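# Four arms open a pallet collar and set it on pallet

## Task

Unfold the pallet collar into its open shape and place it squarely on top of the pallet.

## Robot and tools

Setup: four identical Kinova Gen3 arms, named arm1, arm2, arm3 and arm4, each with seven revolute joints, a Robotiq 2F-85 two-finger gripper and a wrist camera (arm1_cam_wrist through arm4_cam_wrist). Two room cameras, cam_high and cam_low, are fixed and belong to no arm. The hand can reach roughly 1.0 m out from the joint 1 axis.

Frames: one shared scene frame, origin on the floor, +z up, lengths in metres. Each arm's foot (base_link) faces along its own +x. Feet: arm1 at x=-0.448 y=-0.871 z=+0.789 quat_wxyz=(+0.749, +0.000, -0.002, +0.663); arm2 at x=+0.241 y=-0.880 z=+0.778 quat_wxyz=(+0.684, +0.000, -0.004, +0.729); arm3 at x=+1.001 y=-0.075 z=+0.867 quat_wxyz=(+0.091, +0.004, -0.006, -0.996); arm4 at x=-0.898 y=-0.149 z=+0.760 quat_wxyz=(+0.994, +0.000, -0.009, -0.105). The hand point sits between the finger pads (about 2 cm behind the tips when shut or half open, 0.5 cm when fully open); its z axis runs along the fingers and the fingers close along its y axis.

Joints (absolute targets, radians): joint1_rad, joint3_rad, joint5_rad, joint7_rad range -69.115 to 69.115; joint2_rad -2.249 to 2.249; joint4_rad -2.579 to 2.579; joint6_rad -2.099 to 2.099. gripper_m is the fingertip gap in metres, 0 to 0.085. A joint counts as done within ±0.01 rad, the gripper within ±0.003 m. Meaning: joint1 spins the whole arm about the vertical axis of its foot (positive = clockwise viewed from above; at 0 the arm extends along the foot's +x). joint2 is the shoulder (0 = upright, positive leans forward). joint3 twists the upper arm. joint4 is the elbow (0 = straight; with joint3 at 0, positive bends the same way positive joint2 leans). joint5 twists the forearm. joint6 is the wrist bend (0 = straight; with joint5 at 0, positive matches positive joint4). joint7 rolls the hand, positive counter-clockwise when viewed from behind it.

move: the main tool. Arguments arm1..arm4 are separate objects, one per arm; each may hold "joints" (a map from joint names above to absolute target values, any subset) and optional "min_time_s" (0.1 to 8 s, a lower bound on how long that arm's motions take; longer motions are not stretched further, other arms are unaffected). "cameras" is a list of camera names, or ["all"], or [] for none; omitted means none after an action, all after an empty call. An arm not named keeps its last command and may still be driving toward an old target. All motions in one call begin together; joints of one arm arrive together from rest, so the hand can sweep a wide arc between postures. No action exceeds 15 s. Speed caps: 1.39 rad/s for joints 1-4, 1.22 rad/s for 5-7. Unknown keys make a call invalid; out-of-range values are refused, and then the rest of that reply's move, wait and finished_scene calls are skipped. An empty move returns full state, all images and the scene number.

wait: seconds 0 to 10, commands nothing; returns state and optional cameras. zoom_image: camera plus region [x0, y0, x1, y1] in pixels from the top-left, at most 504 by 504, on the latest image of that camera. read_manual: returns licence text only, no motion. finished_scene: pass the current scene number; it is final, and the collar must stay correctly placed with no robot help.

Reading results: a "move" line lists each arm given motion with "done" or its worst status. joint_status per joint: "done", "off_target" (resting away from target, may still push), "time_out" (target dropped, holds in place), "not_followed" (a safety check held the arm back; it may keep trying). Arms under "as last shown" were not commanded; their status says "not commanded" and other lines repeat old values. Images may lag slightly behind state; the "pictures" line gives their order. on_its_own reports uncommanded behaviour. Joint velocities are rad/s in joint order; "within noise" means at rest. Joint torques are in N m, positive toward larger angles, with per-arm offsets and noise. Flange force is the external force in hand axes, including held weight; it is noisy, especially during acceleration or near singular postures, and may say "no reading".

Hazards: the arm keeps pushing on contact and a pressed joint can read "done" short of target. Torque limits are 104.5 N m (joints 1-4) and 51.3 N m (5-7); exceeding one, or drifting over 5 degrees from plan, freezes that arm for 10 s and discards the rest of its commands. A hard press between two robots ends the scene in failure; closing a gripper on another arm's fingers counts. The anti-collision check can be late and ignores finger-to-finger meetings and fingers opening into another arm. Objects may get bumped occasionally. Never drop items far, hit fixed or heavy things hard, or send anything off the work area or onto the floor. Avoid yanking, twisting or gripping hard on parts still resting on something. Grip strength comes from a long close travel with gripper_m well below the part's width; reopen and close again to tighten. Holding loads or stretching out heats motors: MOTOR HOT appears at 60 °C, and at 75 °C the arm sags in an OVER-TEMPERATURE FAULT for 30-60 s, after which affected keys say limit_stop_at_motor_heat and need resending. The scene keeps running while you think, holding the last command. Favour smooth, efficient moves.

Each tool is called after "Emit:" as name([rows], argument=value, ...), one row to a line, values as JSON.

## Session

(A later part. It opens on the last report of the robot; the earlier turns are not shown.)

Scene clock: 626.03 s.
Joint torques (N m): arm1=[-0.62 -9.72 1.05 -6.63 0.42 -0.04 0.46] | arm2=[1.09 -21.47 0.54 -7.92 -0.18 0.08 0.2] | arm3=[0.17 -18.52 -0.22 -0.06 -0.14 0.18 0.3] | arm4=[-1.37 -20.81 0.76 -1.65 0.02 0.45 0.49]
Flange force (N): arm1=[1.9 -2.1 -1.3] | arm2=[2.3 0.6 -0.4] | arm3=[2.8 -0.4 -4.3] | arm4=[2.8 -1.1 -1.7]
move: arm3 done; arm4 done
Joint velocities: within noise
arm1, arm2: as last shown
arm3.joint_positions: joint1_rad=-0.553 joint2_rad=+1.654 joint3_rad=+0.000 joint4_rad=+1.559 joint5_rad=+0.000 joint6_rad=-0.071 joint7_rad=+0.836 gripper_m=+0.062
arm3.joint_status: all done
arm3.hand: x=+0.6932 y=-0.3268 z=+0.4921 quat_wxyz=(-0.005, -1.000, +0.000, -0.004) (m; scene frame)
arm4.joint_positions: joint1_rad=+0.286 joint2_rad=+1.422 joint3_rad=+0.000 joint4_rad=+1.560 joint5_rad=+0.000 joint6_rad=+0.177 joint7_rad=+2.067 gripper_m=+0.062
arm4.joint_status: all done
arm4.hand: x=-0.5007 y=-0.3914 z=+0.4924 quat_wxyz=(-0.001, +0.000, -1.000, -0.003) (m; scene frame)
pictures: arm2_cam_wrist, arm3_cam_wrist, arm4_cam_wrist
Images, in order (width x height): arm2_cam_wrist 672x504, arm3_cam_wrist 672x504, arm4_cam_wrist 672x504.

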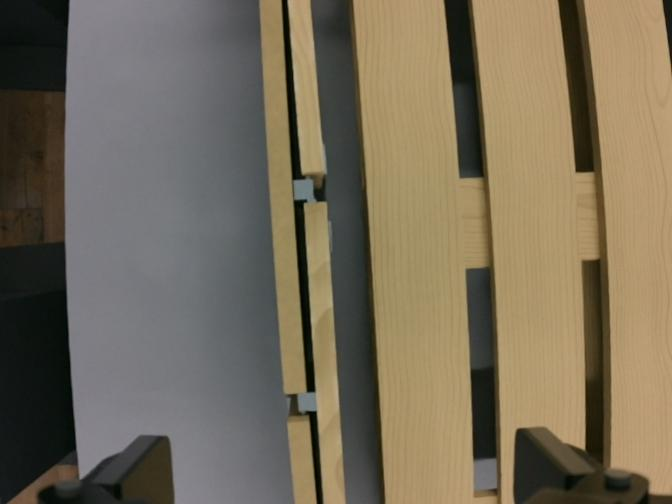

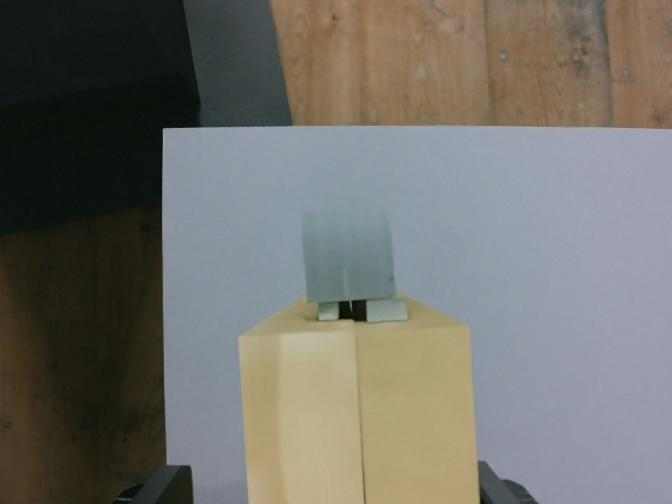

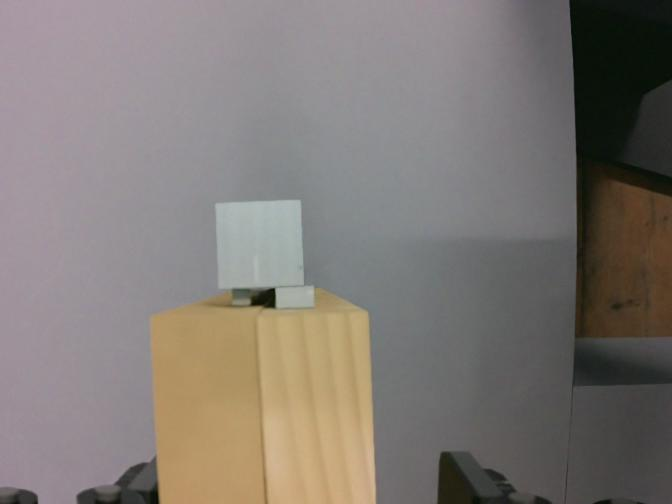

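Emit:
move(arm3={"joints": {"joint1_rad": -0.579, "joint2_rad": 1.6525, "joint4_rad": 1.5325, "joint6_rad": -0.0434, "joint7_rad": 0.81}, "min_time_s": 2}, arm4={"joints": {"joint1_rad": 0.315, "joint2_rad": 1.4254, "joint4_rad": 1.53, "joint6_rad": 0.204, "joint7_rad": 2.096}, "min_time_s": 2}, arm2={"joints": {"joint1_rad": -0.2054, "joint2_rad": 1.094, "joint4_rad": 1.608, "joint6_rad": 0.44, "joint7_rad": -0.224, "gripper_m": 0.03}}, cameras=["arm2_cam_wrist", "arm3_cam_wrist", "arm4_cam_wrist"])

Scene clock: 649.40 s.
Joint torques (N m): arm1=[-0.6 -9.68 1.05 -6.63 0.43 -0.06 0.46] | arm2=[1.16 -21.64 0.64 -3.28 -0.15 0.05 0.16] | arm3=[0.16 -18.8 -0.23 -0.32 -0.15 0.18 0.33] | arm4=[-0.98 -21.51 1.58 -2.75 0.21 -0.02 0.46]
Flange force (N): arm1=[1.9 -2.1 -1.4] | arm2=[2.6 1.2 0.3] | arm3=[2.9 -0.5 -4.2] | arm4=[3.6 0.6 -2.5]
move: arm2 done; arm3 done; arm4 done
Joint velocities: within noise
arm1: as last shown
arm2.joint_positions: joint1_rad=-0.205 joint2_rad=+1.094 joint3_rad=+0.000 joint4_rad=+1.608 joint5_rad=+0.000 joint6_rad=+0.440 joint7_rad=-0.224 gripper_m=+0.030
arm2.joint_status: all done
arm2.hand: x=+0.1308 y=-0.3834 z=+0.6621 quat_wxyz=(-0.003, +0.022, -1.000, -0.002) (m; scene frame)
arm3.joint_positions: joint1_rad=-0.579 joint2_rad=+1.653 joint3_rad=+0.000 joint4_rad=+1.532 joint5_rad=+0.000 joint6_rad=-0.043 joint7_rad=+0.810 gripper_m=+0.062
arm3.joint_status: all done
arm3.hand: x=+0.6932 y=-0.3409 z=+0.4924 quat_wxyz=(-0.005, -1.000, +0.000, -0.004) (m; scene frame)
arm4.joint_positions: joint1_rad=+0.315 joint2_rad=+1.425 joint3_rad=+0.000 joint4_rad=+1.530 joint5_rad=+0.000 joint6_rad=+0.204 joint7_rad=+2.096 gripper_m=+0.062
arm4.joint_status: all done
arm4.hand: x=-0.5006 y=-0.4069 z=+0.4925 quat_wxyz=(-0.001, +0.000, -1.000, -0.003) (m; scene frame)
pictures: arm2_cam_wrist, arm3_cam_wrist, arm4_cam_wrist
Images, in order (width x height): arm2_cam_wrist 672x504, arm3_cam_wrist 672x504, arm4_cam_wrist 672x504.

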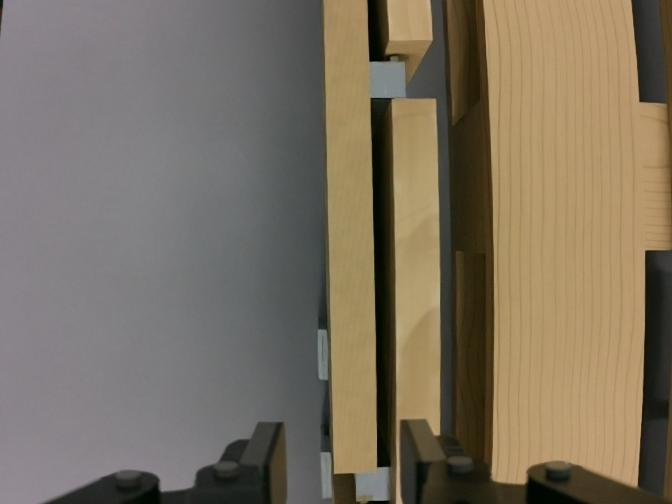

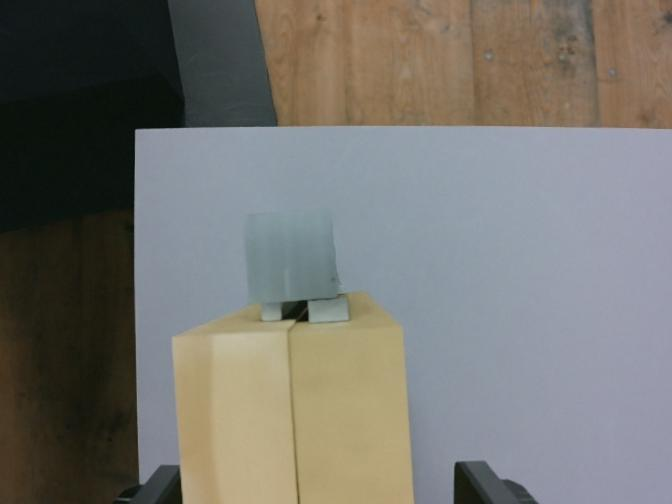

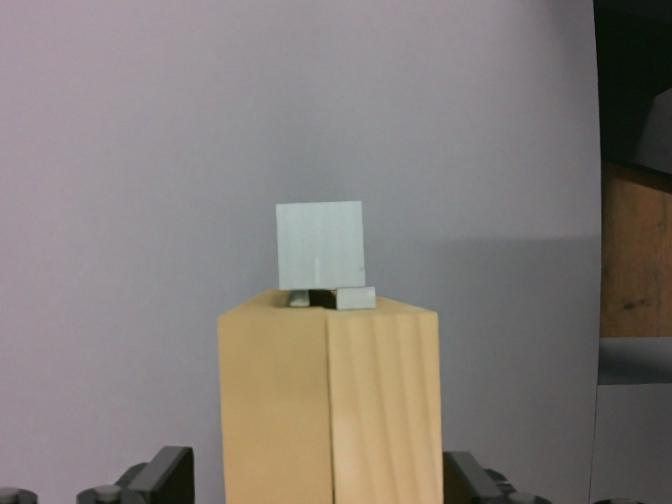

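Emit:
zoom_image(camera="arm2_cam_wrist", region=[240, 330, 480, 504])

Scaled by 2.100.

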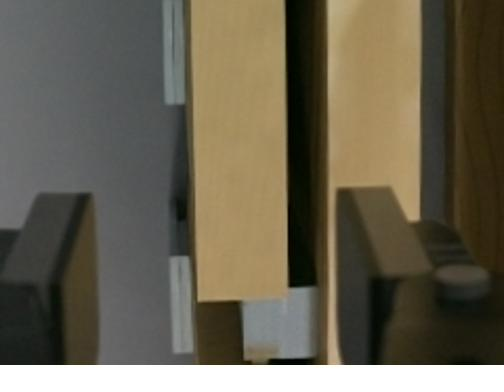

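Emit:
move(arm3={"joints": {"joint1_rad": -0.57, "joint2_rad": 1.653, "joint4_rad": 1.542, "joint6_rad": -0.0535, "joint7_rad": 0.819}}, arm4={"joints": {"joint1_rad": 0.306, "joint2_rad": 1.4243, "joint4_rad": 1.5396, "joint6_rad": 0.1955, "joint7_rad": 2.087}}, arm2={"joints": {"joint1_rad": -0.2051, "joint2_rad": 1.2864, "joint4_rad": 1.5162, "joint6_rad": 0.339, "joint7_rad": -0.2234}, "min_time_s": 1.5}, cameras=["arm2_cam_wrist"])

Emit:
zoom_image(camera="arm2_cam_wrist", region=[240, 330, 480, 504])

Scene clock: 679.63 s.
Joint torques (N m): arm1=[-0.63 -9.67 1.06 -6.61 0.42 -0.04 0.47] | arm2=[1.18 -22.1 0.66 -2.45 -0.17 0.08 0.16] | arm3=[0.17 -18.7 -0.2 -0.26 -0.15 0.18 0.3] | arm4=[-1 -21.51 1.49 -2.74 0.17 -0.02 0.44]
Flange force (N): arm1=[1.9 -2.1 -1.4] | arm2=[2.5 1.0 0.3] | arm3=[3.0 -0.5 -4.3] | arm4=[3.8 0.6 -2.4]
move: arm2 done; arm3 done; arm4 done
Joint velocities: within noise
arm1: as last shown
arm2.joint_positions: joint1_rad=-0.205 joint2_rad=+1.286 joint3_rad=+0.000 joint4_rad=+1.516 joint5_rad=+0.000 joint6_rad=+0.339 joint7_rad=-0.223 gripper_m=+0.030
arm2.joint_status: all done
arm2.hand: x=+0.1312 y=-0.3820 z=+0.5750 quat_wxyz=(-0.003, +0.022, -1.000, -0.003) (m; scene frame)
arm3.joint_positions: joint1_rad=-0.570 joint2_rad=+1.653 joint3_rad=+0.000 joint4_rad=+1.542 joint5_rad=+0.000 joint6_rad=-0.053 joint7_rad=+0.819 gripper_m=+0.062
arm3.joint_status: all done
arm3.hand: x=+0.6932 y=-0.3360 z=+0.4923 quat_wxyz=(-0.005, -1.000, +0.000, -0.004) (m; scene frame)
arm4.joint_positions: joint1_rad=+0.306 joint2_rad=+1.424 joint3_rad=+0.000 joint4_rad=+1.540 joint5_rad=+0.000 joint6_rad=+0.195 joint7_rad=+2.087 gripper_m=+0.062
arm4.joint_status: all done
arm4.hand: x=-0.5006 y=-0.4021 z=+0.4925 quat_wxyz=(-0.001, +0.000, -1.000, -0.003) (m; scene frame)
pictures: arm2_cam_wrist
Images, in order (width x height): arm2_cam_wrist 672x504.

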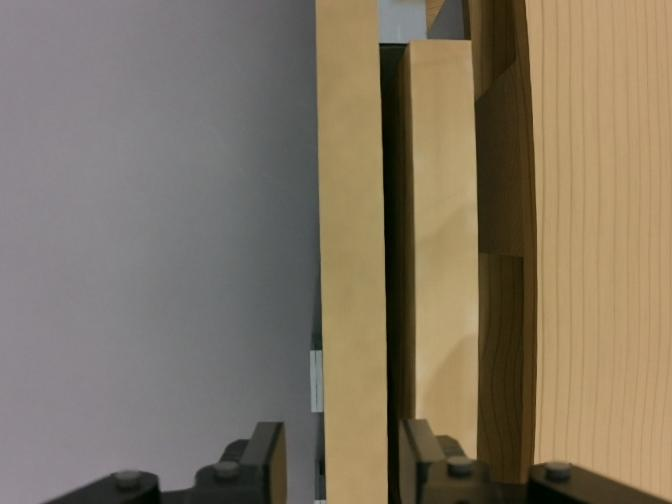

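Scaled by 2.100.

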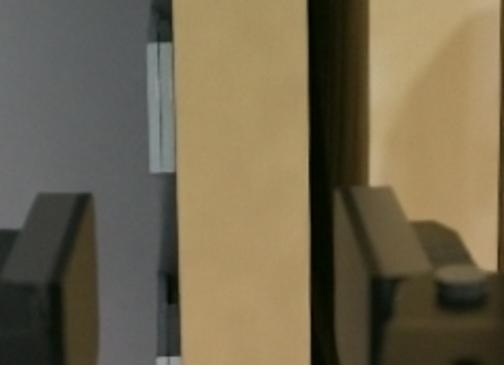

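Emit:
move(arm2={"joints": {"joint2_rad": 1.3293, "joint4_rad": 1.4889, "joint6_rad": 0.3234}, "min_time_s": 1}, cameras=["arm2_cam_wrist"])

Emit:
zoom_image(camera="arm2_cam_wrist", region=[240, 330, 480, 504])

Scene clock: 705.07 s.
Joint torques (N m): arm1=[-0.6 -9.67 1.07 -6.65 0.42 -0.04 0.45] | arm2=[1.14 -22.24 0.65 -2.26 -0.14 0.07 0.12] | arm3=[0.16 -18.7 -0.26 -0.25 -0.15 0.18 0.32] | arm4=[-1.08 -21.46 1.55 -2.72 0.23 -0.01 0.51]
Flange force (N): arm1=[2.0 -2.2 -1.3] | arm2=[2.4 1.3 0.6] | arm3=[2.9 -0.5 -4.3] | arm4=[3.8 0.5 -2.5]
move: arm2 done
Joint velocities: within noise
arm1, arm3, arm4: as last shown
arm2.joint_positions: joint1_rad=-0.205 joint2_rad=+1.329 joint3_rad=+0.000 joint4_rad=+1.489 joint5_rad=+0.000 joint6_rad=+0.323 joint7_rad=-0.223 gripper_m=+0.030
arm2.joint_status: all done
arm2.hand: x=+0.1313 y=-0.3819 z=+0.5560 quat_wxyz=(-0.003, +0.022, -1.000, -0.003) (m; scene frame)
pictures: arm2_cam_wrist
Images, in order (width x height): arm2_cam_wrist 672x504.

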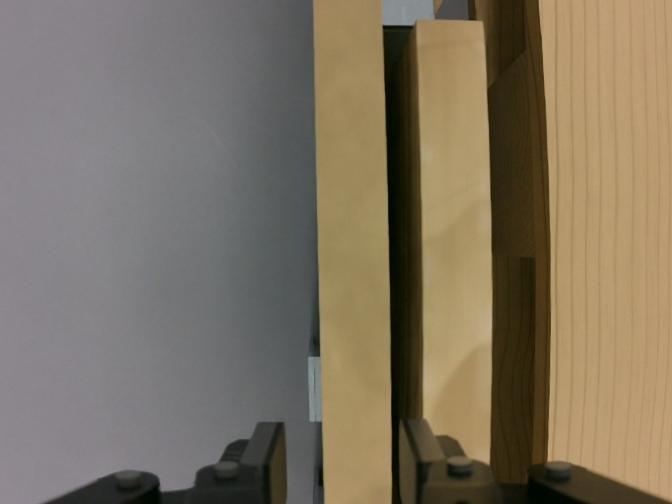

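Scaled by 2.100.

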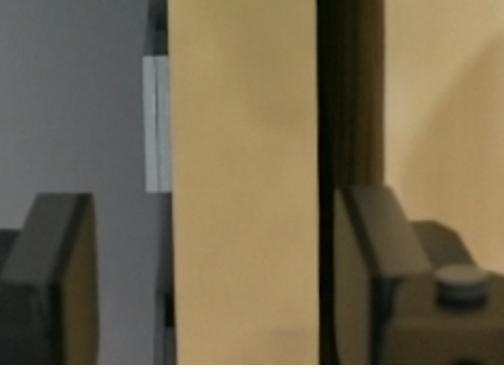

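Emit:
move(arm2={"joints": {"joint2_rad": 1.3883, "joint4_rad": 1.4475, "joint6_rad": 0.3058}, "min_time_s": 1.5}, cameras=["arm2_cam_wrist"])

Emit:
zoom_image(camera="arm2_cam_wrist", region=[240, 330, 480, 504])

Scene clock: 718.77 s.
Joint torques (N m): arm1=[-0.62 -9.68 1.03 -6.64 0.44 -0.03 0.47] | arm2=[-0.36 10.93 -2.04 2.02 -0.39 -0.47 0.24] | arm3=[0.22 -18.69 -0.23 -0.25 -0.15 0.17 0.3] | arm4=[-1.02 -21.44 1.57 -2.64 0.22 0.03 0.52]
Flange force (N): arm1=[1.9 -2.2 -1.3] | arm2=[-1.3 -4.3 -68.6] | arm3=[3.0 -0.4 -4.3] | arm4=[3.6 0.6 -2.4]
move: arm2 done
Joint velocities: within noise
arm1.joint_positions: joint1_rad=+0.298 joint2_rad=+0.209 joint3_rad=+0.000 joint4_rad=+2.155 joint5_rad=+0.000 joint6_rad=+0.777 joint7_rad=+0.419 gripper_m=+0.085
arm1.joint_status: not commanded
arm1.hand: x=-0.2998 y=-0.6001 z=+0.9511 quat_wxyz=(-0.001, +0.000, -1.000, -0.002) (m; scene frame)
arm2.joint_positions: joint1_rad=-0.205 joint2_rad=+1.388 joint3_rad=+0.000 joint4_rad=+1.447 joint5_rad=+0.000 joint6_rad=+0.306 joint7_rad=-0.223 gripper_m=+0.030
arm2.joint_status: all done
arm2.hand: x=+0.1315 y=-0.3816 z=+0.5301 quat_wxyz=(-0.003, +0.022, -1.000, -0.003) (m; scene frame)
arm3, arm4: as last shown
pictures: arm2_cam_wrist
Images, in order (width x height): arm2_cam_wrist 672x504.

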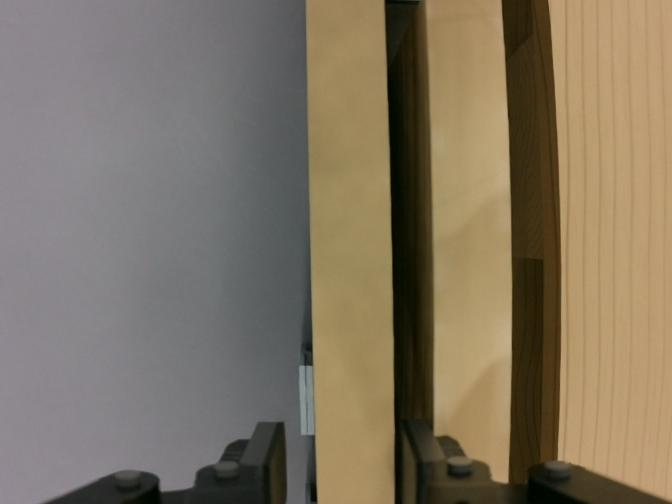

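Scaled by 2.100.

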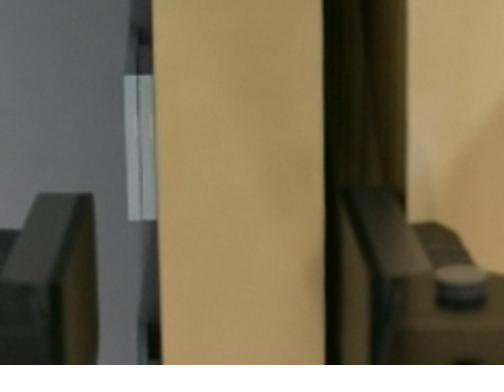

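Emit:
move(arm2={"joints": {"joint2_rad": 1.3444, "joint4_rad": 1.4828, "joint6_rad": 0.3144}, "min_time_s": 0.8}, cameras=["arm2_cam_wrist", "cam_low"])

Emit:
zoom_image(camera="arm2_cam_wrist", region=[240, 330, 480, 504])

Emit:
zoom_image(camera="cam_low", region=[300, 150, 440, 260])

Scene clock: 735.40 s.
Joint torques (N m): arm1=[-0.64 -9.7 1.04 -6.61 0.43 -0.04 0.46] | arm2=[1.14 -22.24 0.7 -2.25 -0.16 0.06 0.12] | arm3=[0.12 -18.69 -0.24 -0.21 -0.17 0.18 0.31] | arm4=[-1.03 -21.42 1.52 -2.56 0.23 0.04 0.53]
Flange force (N): arm1=[1.8 -2.1 -1.3] | arm2=[2.4 1.1 0.5] | arm3=[2.7 -0.5 -4.2] | arm4=[3.4 0.4 -2.3]
move: arm2 done
Joint velocities: within noise
arm1, arm3, arm4: as last shown
arm2.joint_positions: joint1_rad=-0.205 joint2_rad=+1.344 joint3_rad=+0.000 joint4_rad=+1.483 joint5_rad=+0.000 joint6_rad=+0.314 joint7_rad=-0.223 gripper_m=+0.030
arm2.joint_status: all done
arm2.hand: x=+0.1317 y=-0.3830 z=+0.5489 quat_wxyz=(-0.003, +0.022, -1.000, -0.003) (m; scene frame)
pictures: arm2_cam_wrist, cam_low
Images, in order (width x height): arm2_cam_wrist 672x504, cam_low 672x504.

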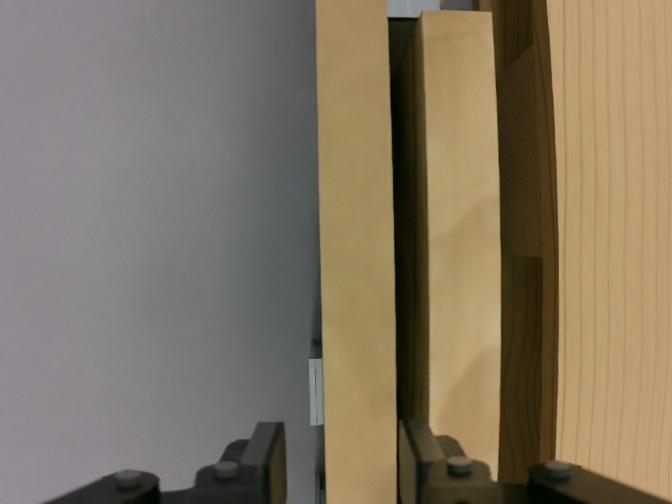

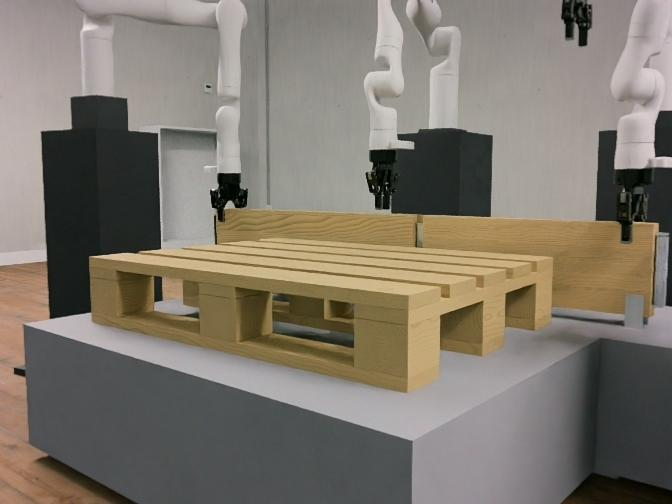

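Scaled by 2.100.

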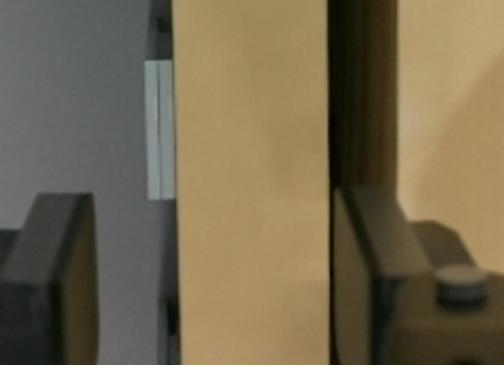

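Scaled by 3.600 from the camera's 672x504 image, which has a finer 960x720 frame.

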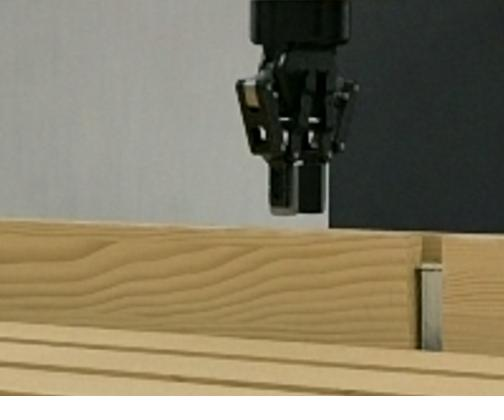

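Emit:
move(arm2={"joints": {"joint2_rad": 1.3877, "joint4_rad": 1.4506, "joint6_rad": 0.3034}, "min_time_s": 1.2}, cameras=["arm2_cam_wrist"])

Emit:
zoom_image(camera="arm2_cam_wrist", region=[240, 330, 480, 504])

Scene clock: 752.83 s.
Joint torques (N m): arm1=[-0.62 -9.68 1.07 -6.63 0.43 -0.02 0.47] | arm2=[-0.18 9.71 -1.87 1.72 -0.4 -0.56 0.22] | arm3=[0.19 -18.66 -0.21 -0.28 -0.17 0.17 0.34] | arm4=[-1.02 -21.49 1.51 -2.68 0.23 0.01 0.51]
Flange force (N): arm1=[2.0 -2.2 -1.3] | arm2=[-1.0 -4.3 -66.4] | arm3=[3.0 -0.5 -4.5] | arm4=[3.6 0.6 -2.3]
move: arm2 done
Joint velocities: within noise
arm1, arm3, arm4: as last shown
arm2.joint_positions: joint1_rad=-0.205 joint2_rad=+1.388 joint3_rad=+0.000 joint4_rad=+1.451 joint5_rad=+0.000 joint6_rad=+0.303 joint7_rad=-0.223 gripper_m=+0.030
arm2.joint_status: all done
arm2.hand: x=+0.1317 y=-0.3824 z=+0.5301 quat_wxyz=(-0.003, +0.022, -1.000, -0.003) (m; scene frame)
pictures: arm2_cam_wrist
Images, in order (width x height): arm2_cam_wrist 672x504.

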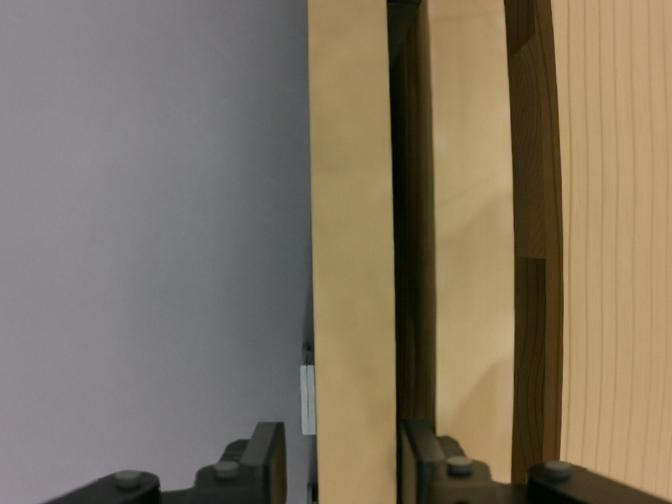

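Scaled by 2.100.

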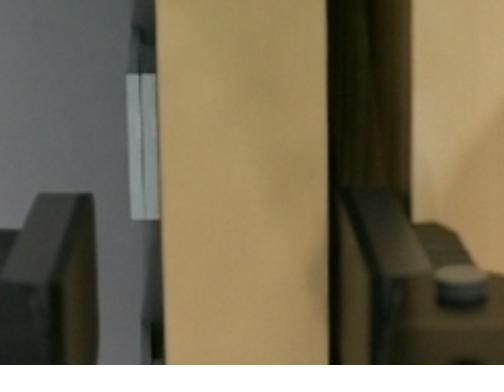

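Emit:
move(arm2={"joints": {"joint2_rad": 1.3833, "joint4_rad": 1.454, "joint6_rad": 0.3043}, "min_time_s": 0.5})

Emit:
move(arm2={"joints": {"gripper_m": 0.01}}, cameras=["arm2_cam_wrist"])

Emit:
zoom_image(camera="arm2_cam_wrist", region=[240, 330, 480, 504])

Scene clock: 783.47 s.
Joint torques (N m): arm1=[-0.62 -9.66 1.04 -6.62 0.4 -0.02 0.45] | arm2=[1.19 -7.86 0.22 -0.53 -0.16 -0.3 0.14] | arm3=[0.16 -18.68 -0.2 -0.25 -0.16 0.18 0.34] | arm4=[-0.94 -21.41 1.47 -2.69 0.15 -0.02 0.52]
Flange force (N): arm1=[1.9 -2.2 -1.3] | arm2=[2.0 -1.8 -29.9] | arm3=[2.9 -0.5 -4.4] | arm4=[3.6 0.7 -2.6]
move: arm2 done
Joint velocities: within noise
arm1, arm3, arm4: as last shown
arm2.joint_positions: joint1_rad=-0.205 joint2_rad=+1.383 joint3_rad=+0.000 joint4_rad=+1.454 joint5_rad=+0.000 joint6_rad=+0.304 joint7_rad=-0.223 gripper_m=+0.030
arm2.joint_status: all done
arm2.hand: x=+0.1317 y=-0.3826 z=+0.5319 quat_wxyz=(-0.003, +0.022, -1.000, -0.003) (m; scene frame)
pictures: none

Scene clock: 784.13 s.
Joint torques (N m): arm1=[-0.62 -9.71 1.04 -6.64 0.42 -0.04 0.48] | arm2=[0.87 -5.53 -0.01 0 -0.14 -0.42 0.17] | arm3=[0.19 -18.68 -0.24 -0.24 -0.14 0.18 0.31] | arm4=[-1.01 -21.5 1.47 -2.64 0.19 -0.01 0.49]
Flange force (N): arm1=[1.9 -2.1 -1.2] | arm2=[1.6 -0.9 -34.4] | arm3=[2.9 -0.5 -4.3] | arm4=[3.5 0.5 -2.3]
move: arm2 off_target
Joint velocities: within noise
arm1, arm3, arm4: as last shown
arm2.joint_positions: joint1_rad=-0.205 joint2_rad=+1.383 joint3_rad=+0.000 joint4_rad=+1.454 joint5_rad=+0.000 joint6_rad=+0.304 joint7_rad=-0.223 gripper_m=+0.018
arm2.joint_status: gripper_m off_target (ended at +0.018, target +0.010)
arm2.hand: x=+0.1317 y=-0.3825 z=+0.5320 quat_wxyz=(-0.003, +0.022, -1.000, -0.003) (m; scene frame)
pictures: arm2_cam_wrist
Images, in order (width x height): arm2_cam_wrist 672x504.

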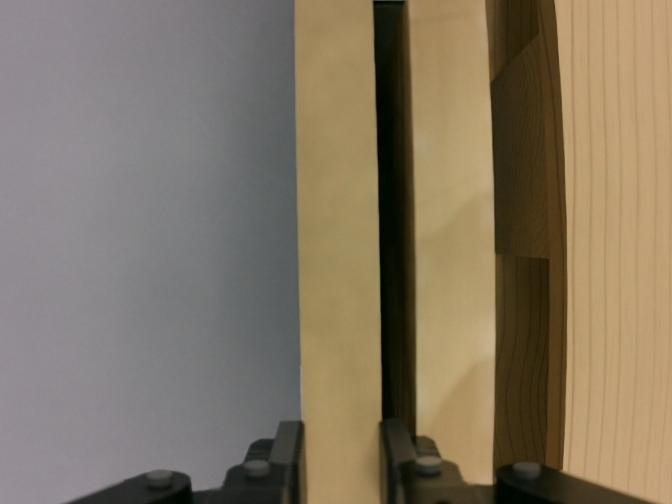

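Scaled by 2.100.

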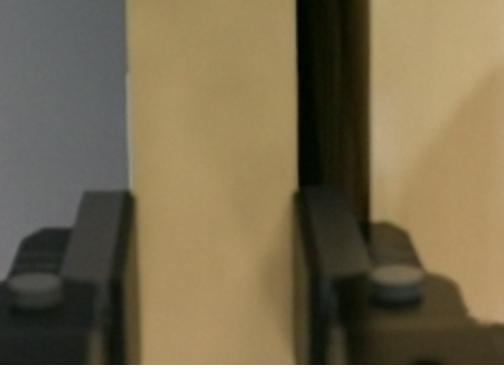

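Emit:
move(arm2={"joints": {"joint1_rad": -0.2251, "joint2_rad": 1.3594, "joint4_rad": 1.5836, "joint6_rad": 0.1987, "joint7_rad": -0.289}, "min_time_s": 3}, arm3={"joints": {"gripper_m": 0.054}}, arm4={"joints": {"gripper_m": 0.054}}, cameras=["arm2_cam_wrist", "arm3_cam_wrist", "arm4_cam_wrist", "cam_high"])

Scene clock: 811.80 s.
Joint torques (N m): arm1=[-0.61 -9.69 1.08 -6.66 0.42 -0.06 0.48] | arm2=[-1.14 -17.87 -2.5 3.74 -0.32 2.8 0.33] | arm3=[1.06 -16.97 0.84 0.93 -0.22 0.77 0.3] | arm4=[-1.58 -20.64 0.63 -1.54 0.05 0.65 0.46]
Flange force (N): arm1=[2.0 -2.2 -1.4] | arm2=[0.2 9.6 2.7] | arm3=[2.9 2.3 -5.5] | arm4=[2.9 -1.5 -1.9]
move: arm2 done; arm3 done; arm4 done
Joint velocities: within noise
arm1: as last shown
arm2.joint_positions: joint1_rad=-0.225 joint2_rad=+1.359 joint3_rad=+0.000 joint4_rad=+1.584 joint5_rad=+0.000 joint6_rad=+0.199 joint7_rad=-0.289 gripper_m=+0.018
arm2.joint_status: all done
arm2.hand: x=+0.1315 y=-0.4177 z=+0.5333 quat_wxyz=(-0.003, +0.000, -1.000, -0.003) (m; scene frame)
arm3.joint_positions: joint1_rad=-0.570 joint2_rad=+1.653 joint3_rad=+0.000 joint4_rad=+1.542 joint5_rad=+0.000 joint6_rad=-0.053 joint7_rad=+0.819 gripper_m=+0.054
arm3.joint_status: all done
arm3.hand: x=+0.6932 y=-0.3360 z=+0.4923 quat_wxyz=(-0.005, -1.000, +0.000, -0.004) (m; scene frame)
arm4.joint_positions: joint1_rad=+0.306 joint2_rad=+1.424 joint3_rad=+0.000 joint4_rad=+1.540 joint5_rad=+0.000 joint6_rad=+0.195 joint7_rad=+2.087 gripper_m=+0.054
arm4.joint_status: all done
arm4.hand: x=-0.5006 y=-0.4020 z=+0.4925 quat_wxyz=(-0.001, +0.000, -1.000, -0.003) (m; scene frame)
pictures: arm2_cam_wrist, arm3_cam_wrist, arm4_cam_wrist, cam_high
Images, in order (width x height): arm2_cam_wrist 672x504, arm3_cam_wrist 672x504, arm4_cam_wrist 672x504, cam_high 672x504.

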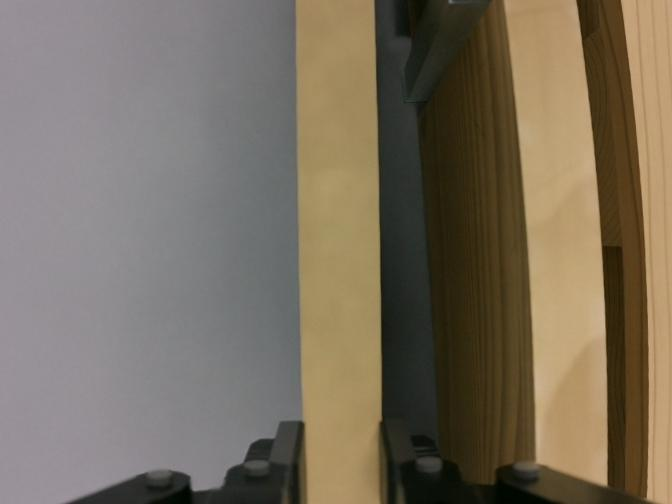

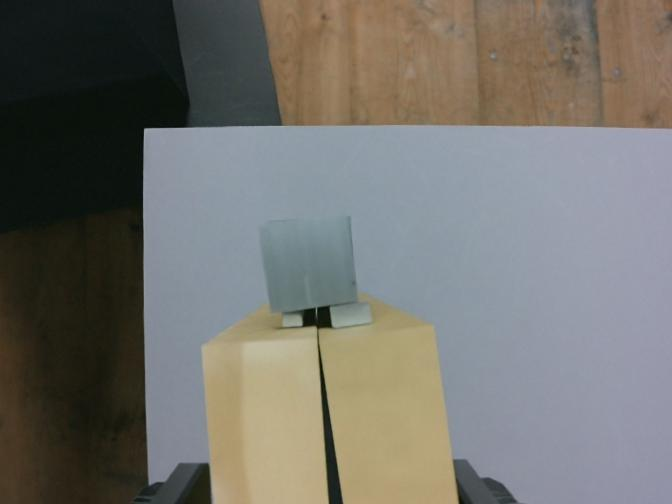

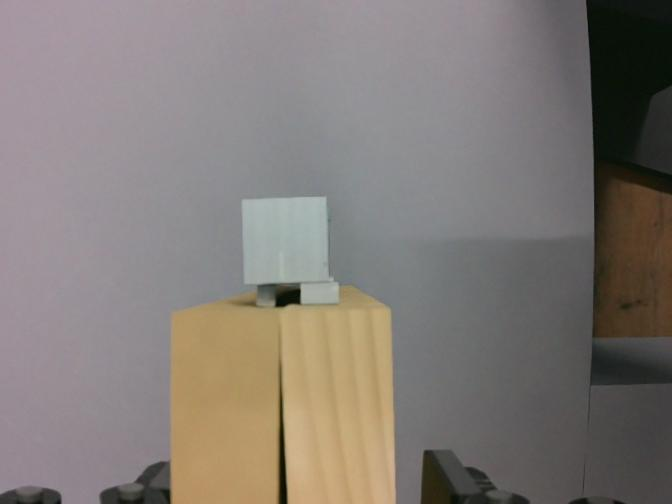

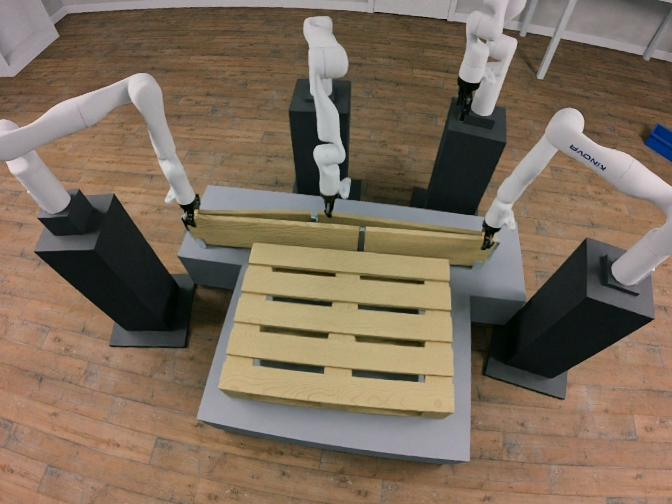

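Emit:
move(arm2={"joints": {"joint1_rad": -0.2513, "joint2_rad": 1.3469, "joint4_rad": 1.7173, "joint6_rad": 0.0774, "joint7_rad": -0.3674}, "min_time_s": 3}, arm3={"joints": {"gripper_m": 0.064}}, arm4={"joints": {"gripper_m": 0.062}}, cameras=["arm1_cam_wrist", "arm2_cam_wrist", "arm3_cam_wrist", "arm4_cam_wrist", "cam_high"])

Scene clock: 876.73 s.
Joint torques (N m): arm1=[-0.59 -9.69 1.04 -6.63 0.43 -0.03 0.45] | arm2=[-8.25 3.04 -14.18 33.25 -0.97 16.77 -0.07] | arm3=[14.93 -1.11 19.03 16.25 -1.16 8.18 -0.17] | arm4=[-16.88 -11.53 -20.46 10.72 -1.62 7.3 0.76]
Flange force (N): arm1=[1.9 -2.1 -1.3] | arm2=[-1.3 60.2 13.1] | arm3=[6.2 42.6 -4.7] | arm4=[2.6 -39.6 2.5]
move: arm2 done; arm3 done; arm4 done
Joint velocities: within noise
arm1: as last shown
arm2.joint_positions: joint1_rad=-0.251 joint2_rad=+1.347 joint3_rad=+0.000 joint4_rad=+1.717 joint5_rad=+0.000 joint6_rad=+0.077 joint7_rad=-0.367 gripper_m=+0.018
arm2.joint_status: all done
arm2.hand: x=+0.1315 y=-0.4575 z=+0.5331 quat_wxyz=(-0.003, -0.026, -1.000, -0.003) (m; scene frame)
arm3.joint_positions: joint1_rad=-0.570 joint2_rad=+1.653 joint3_rad=+0.000 joint4_rad=+1.542 joint5_rad=+0.000 joint6_rad=-0.054 joint7_rad=+0.819 gripper_m=+0.064
arm3.joint_status: all done
arm3.hand: x=+0.6932 y=-0.3361 z=+0.4923 quat_wxyz=(-0.005, -1.000, +0.000, -0.004) (m; scene frame)
arm4.joint_positions: joint1_rad=+0.306 joint2_rad=+1.424 joint3_rad=+0.000 joint4_rad=+1.540 joint5_rad=+0.000 joint6_rad=+0.195 joint7_rad=+2.087 gripper_m=+0.062
arm4.joint_status: all done
arm4.hand: x=-0.5006 y=-0.4021 z=+0.4925 quat_wxyz=(-0.001, +0.000, -1.000, -0.003) (m; scene frame)
pictures: arm1_cam_wrist, arm2_cam_wrist, arm3_cam_wrist, arm4_cam_wrist, cam_high
Images, in order (width x height): arm1_cam_wrist 672x504, arm2_cam_wrist 672x504, arm3_cam_wrist 672x504, arm4_cam_wrist 672x504, cam_high 672x504.

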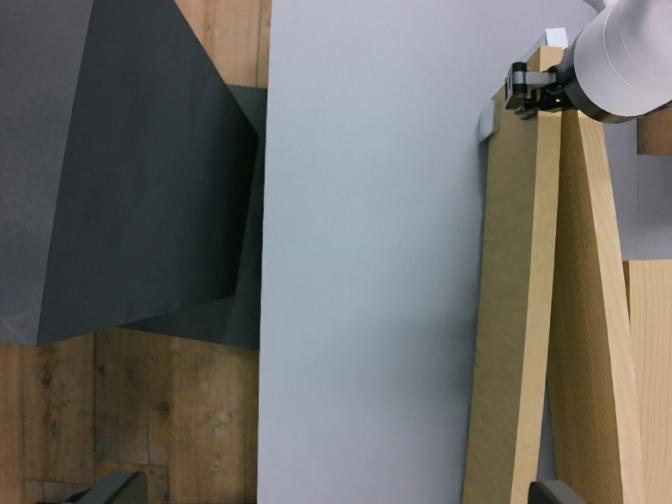

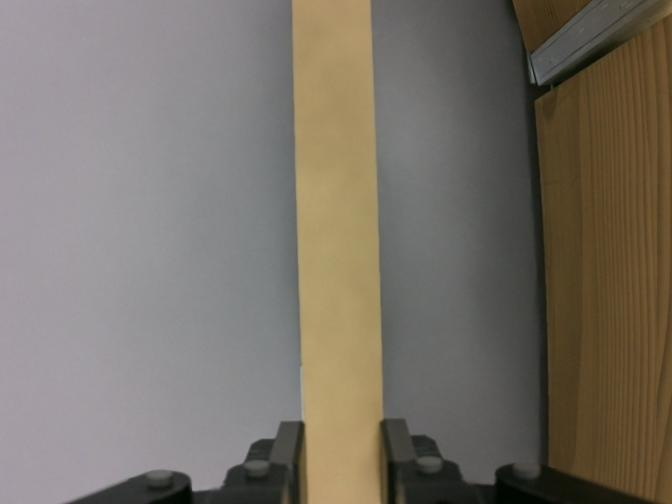

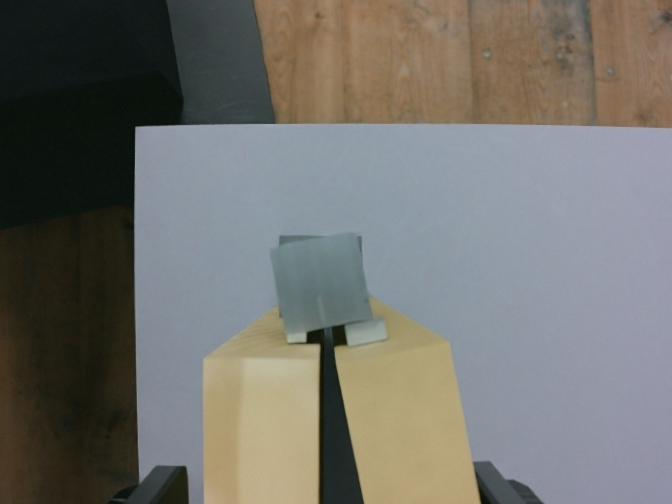

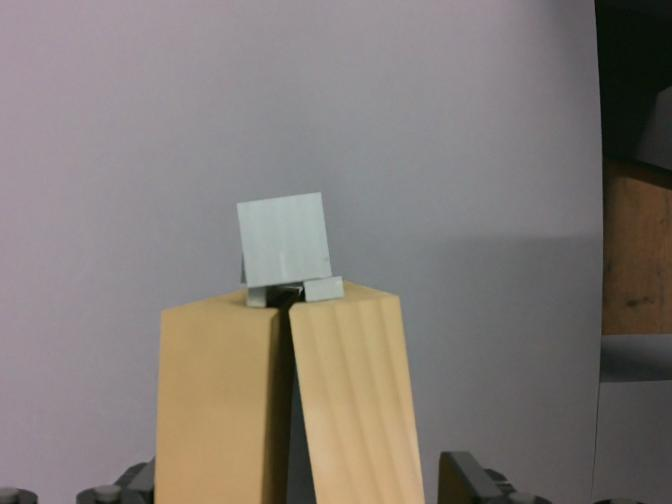

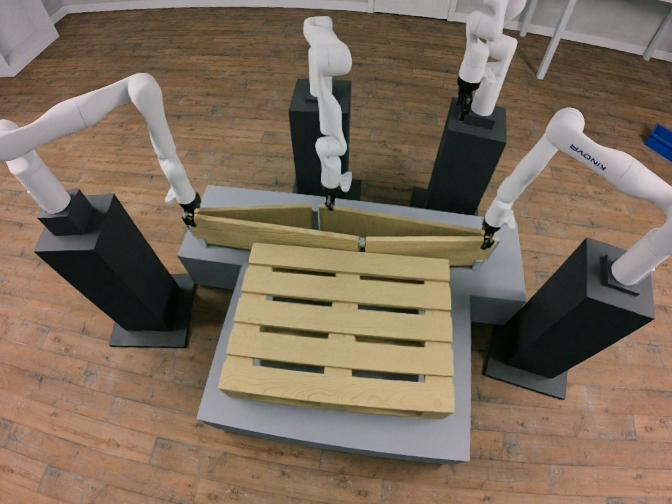

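Emit:
move(arm3={"joints": {"joint1_rad": -0.6052, "joint2_rad": 1.6518, "joint4_rad": 1.5014, "joint6_rad": -0.0116, "joint7_rad": 0.7834}, "min_time_s": 2}, arm4={"joints": {"joint1_rad": 0.3421, "joint2_rad": 1.4292, "joint4_rad": 1.4995, "joint6_rad": 0.2309, "joint7_rad": 2.1233}, "min_time_s": 2}, cameras=["arm1_cam_wrist", "arm2_cam_wrist", "cam_low"])

Emit:
zoom_image(camera="arm1_cam_wrist", region=[440, 10, 672, 360])

Scene clock: 893.87 s.
Joint torques (N m): arm1=[-0.59 -9.69 1.04 -6.65 0.43 -0.06 0.46] | arm2=[0.55 -16.89 -0.71 3 -0.43 1.75 -0.04] | arm3=[0.17 -19.1 -0.23 -0.61 -0.15 0.15 0.31] | arm4=[-0.33 -22.03 2.45 -3.26 0.28 -0.11 0.54]
Flange force (N): arm1=[2.0 -2.2 -1.4] | arm2=[2.4 5.5 -0.8] | arm3=[2.9 -0.6 -4.2] | arm4=[3.3 2.3 -2.4]
move: arm3 done; arm4 done
Joint velocities: within noise
arm1, arm2: as last shown
arm2.hand: x=+0.1315 y=-0.4576 z=+0.5330 quat_wxyz=(-0.003, -0.026, -1.000, -0.003) (m; scene frame)
arm3.joint_positions: joint1_rad=-0.605 joint2_rad=+1.652 joint3_rad=+0.000 joint4_rad=+1.501 joint5_rad=+0.000 joint6_rad=-0.012 joint7_rad=+0.783 gripper_m=+0.064
arm3.joint_status: all done
arm3.hand: x=+0.6931 y=-0.3561 z=+0.4926 quat_wxyz=(-0.005, -1.000, +0.000, -0.004) (m; scene frame)
arm4.joint_positions: joint1_rad=+0.342 joint2_rad=+1.429 joint3_rad=+0.000 joint4_rad=+1.500 joint5_rad=+0.000 joint6_rad=+0.231 joint7_rad=+2.123 gripper_m=+0.062
arm4.joint_status: all done
arm4.hand: x=-0.5006 y=-0.4219 z=+0.4926 quat_wxyz=(-0.001, +0.000, -1.000, -0.004) (m; scene frame)
pictures: arm1_cam_wrist, arm2_cam_wrist, cam_low
Images, in order (width x height): arm1_cam_wrist 672x504, arm2_cam_wrist 672x504, cam_low 672x504.

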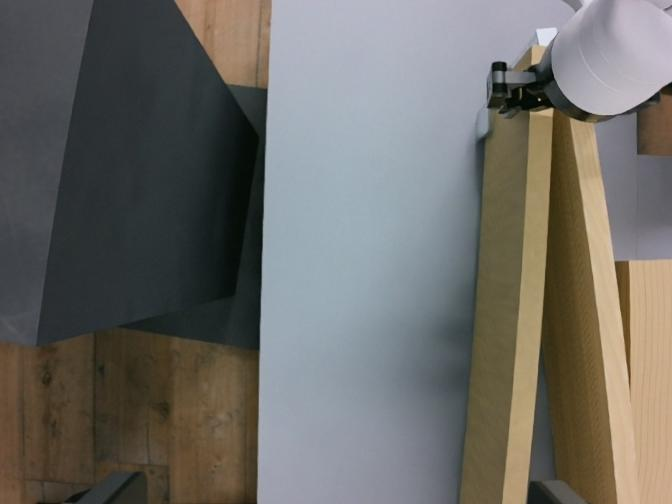

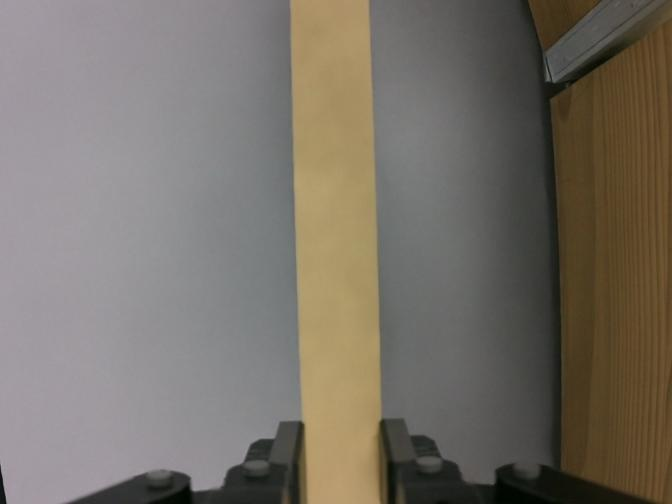

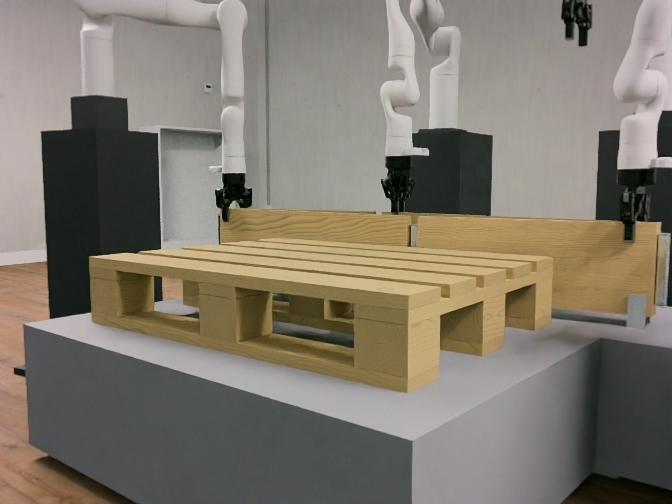

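Scaled by 1.440.

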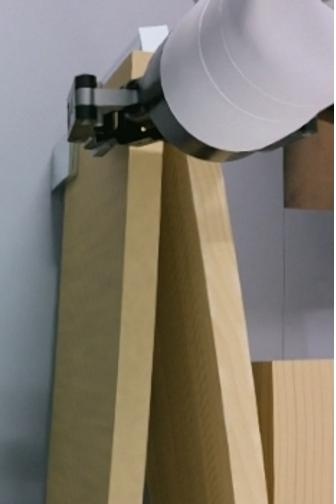

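Emit:
move(arm4={"joints": {"joint1_rad": 0.342, "joint2_rad": 1.0687, "joint4_rad": 1.7015, "joint6_rad": 0.389, "joint7_rad": 2.123, "gripper_m": 0.075}})

Emit:
move(arm4={"joints": {"joint1_rad": -0.549, "joint2_rad": 0.7272, "joint4_rad": 1.5484, "joint6_rad": 0.884, "joint7_rad": 1.232, "gripper_m": 0.06}})

Emit:
move(arm1={"joints": {"joint1_rad": -0.1147, "joint2_rad": 1.1617, "joint4_rad": 1.81, "joint6_rad": 0.17, "joint7_rad": -0.045, "gripper_m": 0.045}}, cameras=["arm1_cam_wrist", "cam_high"])

Emit:
zoom_image(camera="arm1_cam_wrist", region=[200, 300, 500, 504])

Scene clock: 916.50 s.
Joint torques (N m): arm1=[-0.63 -9.72 1.03 -6.63 0.42 -0.04 0.46] | arm2=[0.54 -16.67 -0.76 3.44 -0.42 2.01 -0.03] | arm3=[0.2 -19.1 -0.24 -0.6 -0.17 0.19 0.33] | arm4=[-1.06 -20.7 1.43 -4.37 0.18 -0.03 0.53]
Flange force (N): arm1=[1.8 -2.1 -1.3] | arm2=[2.6 6.1 -0.4] | arm3=[3.1 -0.6 -4.2] | arm4=[3.9 0.8 -1.4]
move: arm4 done
Joint velocities: within noise
arm1.joint_positions: joint1_rad=+0.298 joint2_rad=+0.209 joint3_rad=+0.000 joint4_rad=+2.155 joint5_rad=+0.000 joint6_rad=+0.777 joint7_rad=+0.419 gripper_m=+0.085
arm1.joint_status: not commanded
arm1.hand: x=-0.2998 y=-0.6001 z=+0.9511 quat_wxyz=(-0.001, +0.000, -1.000, -0.002) (m; scene frame)
arm2, arm3: as last shown
arm4.joint_positions: joint1_rad=+0.342 joint2_rad=+1.069 joint3_rad=+0.000 joint4_rad=+1.702 joint5_rad=+0.000 joint6_rad=+0.389 joint7_rad=+2.123 gripper_m=+0.075
arm4.joint_status: all done
arm4.hand: x=-0.5031 y=-0.4216 z=+0.6500 quat_wxyz=(-0.001, +0.000, -1.000, -0.004) (m; scene frame)
pictures: none

Scene clock: 918.70 s.
Joint torques (N m): arm1=[-0.63 -9.7 1.04 -6.63 0.43 -0.03 0.46] | arm2=[0.55 -16.66 -0.85 3.46 -0.45 2.01 -0.07] | arm3=[0.16 -19.1 -0.24 -0.61 -0.13 0.16 0.32] | arm4=[-0.66 -19.93 1.49 -7.67 0.2 0.03 0.52]
Flange force (N): arm1=[1.8 -2.1 -1.3] | arm2=[2.6 6.2 -0.3] | arm3=[3.0 -0.6 -4.2] | arm4=[3.1 -1.9 0.3]
move: arm4 done
Joint velocities: within noise
arm1, arm2, arm3: as last shown
arm4.joint_positions: joint1_rad=-0.549 joint2_rad=+0.727 joint3_rad=+0.000 joint4_rad=+1.548 joint5_rad=+0.000 joint6_rad=+0.884 joint7_rad=+1.232 gripper_m=+0.060
arm4.joint_status: all done
arm4.hand: x=-0.4071 y=-0.0023 z=+0.8519 quat_wxyz=(+0.000, +0.000, -1.000, +0.004) (m; scene frame)
pictures: none

Scene clock: 920.97 s.
Joint torques (N m): arm1=[-0.6 -18.73 1.29 -1.96 0.43 -0.05 0.47] | arm2=[0.52 -16.66 -0.84 3.5 -0.47 2 -0.06] | arm3=[0.14 -19.11 -0.25 -0.61 -0.15 0.17 0.32] | arm4=[-0.74 -19.96 1.43 -7.65 0.21 0.05 0.43]
Flange force (N): arm1=[-0.6 -2.0 -4.0] | arm2=[2.6 6.4 -0.3] | arm3=[2.9 -0.7 -4.2] | arm4=[2.9 -2.1 0.4]
move: arm1 done
Joint velocities: within noise
arm1.joint_positions: joint1_rad=-0.115 joint2_rad=+1.162 joint3_rad=+0.000 joint4_rad=+1.810 joint5_rad=+0.000 joint6_rad=+0.170 joint7_rad=-0.045 gripper_m=+0.045
arm1.joint_status: all done
arm1.hand: x=-0.4194 y=-0.4314 z=+0.6213 quat_wxyz=(-0.001, -0.026, -1.000, -0.002) (m; scene frame)
arm2, arm3, arm4: as last shown
pictures: arm1_cam_wrist, cam_high
Images, in order (width x height): arm1_cam_wrist 672x504, cam_high 672x504.

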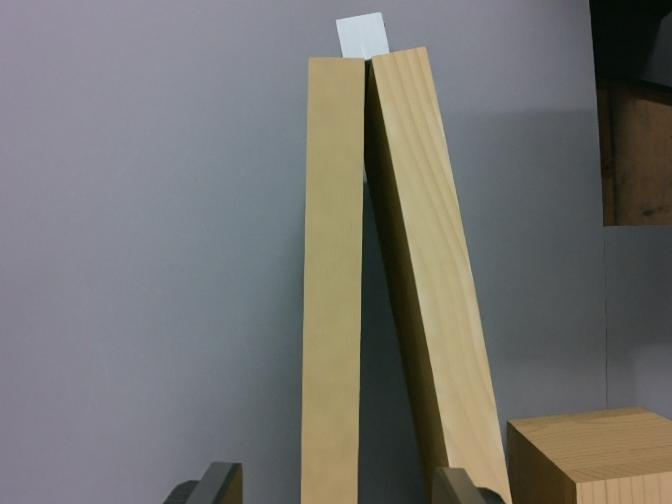

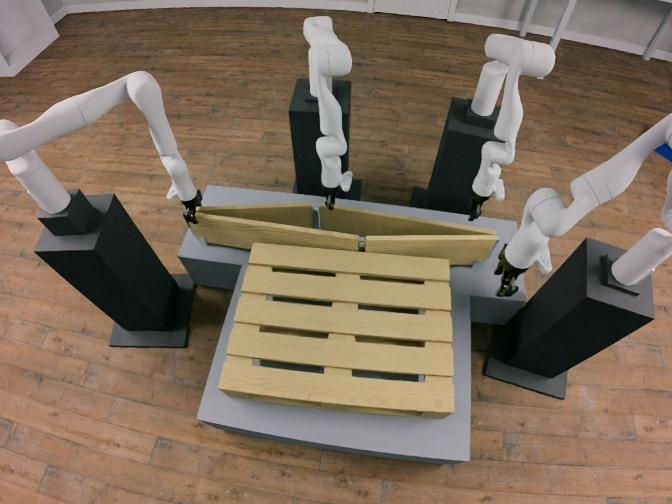

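Scaled by 1.680.

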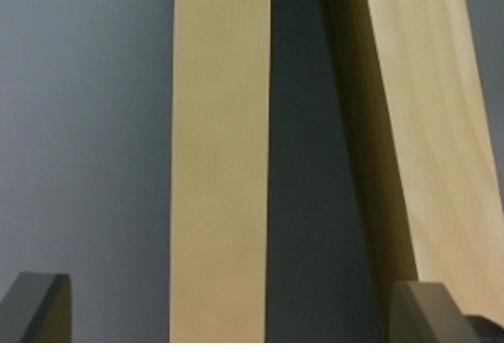

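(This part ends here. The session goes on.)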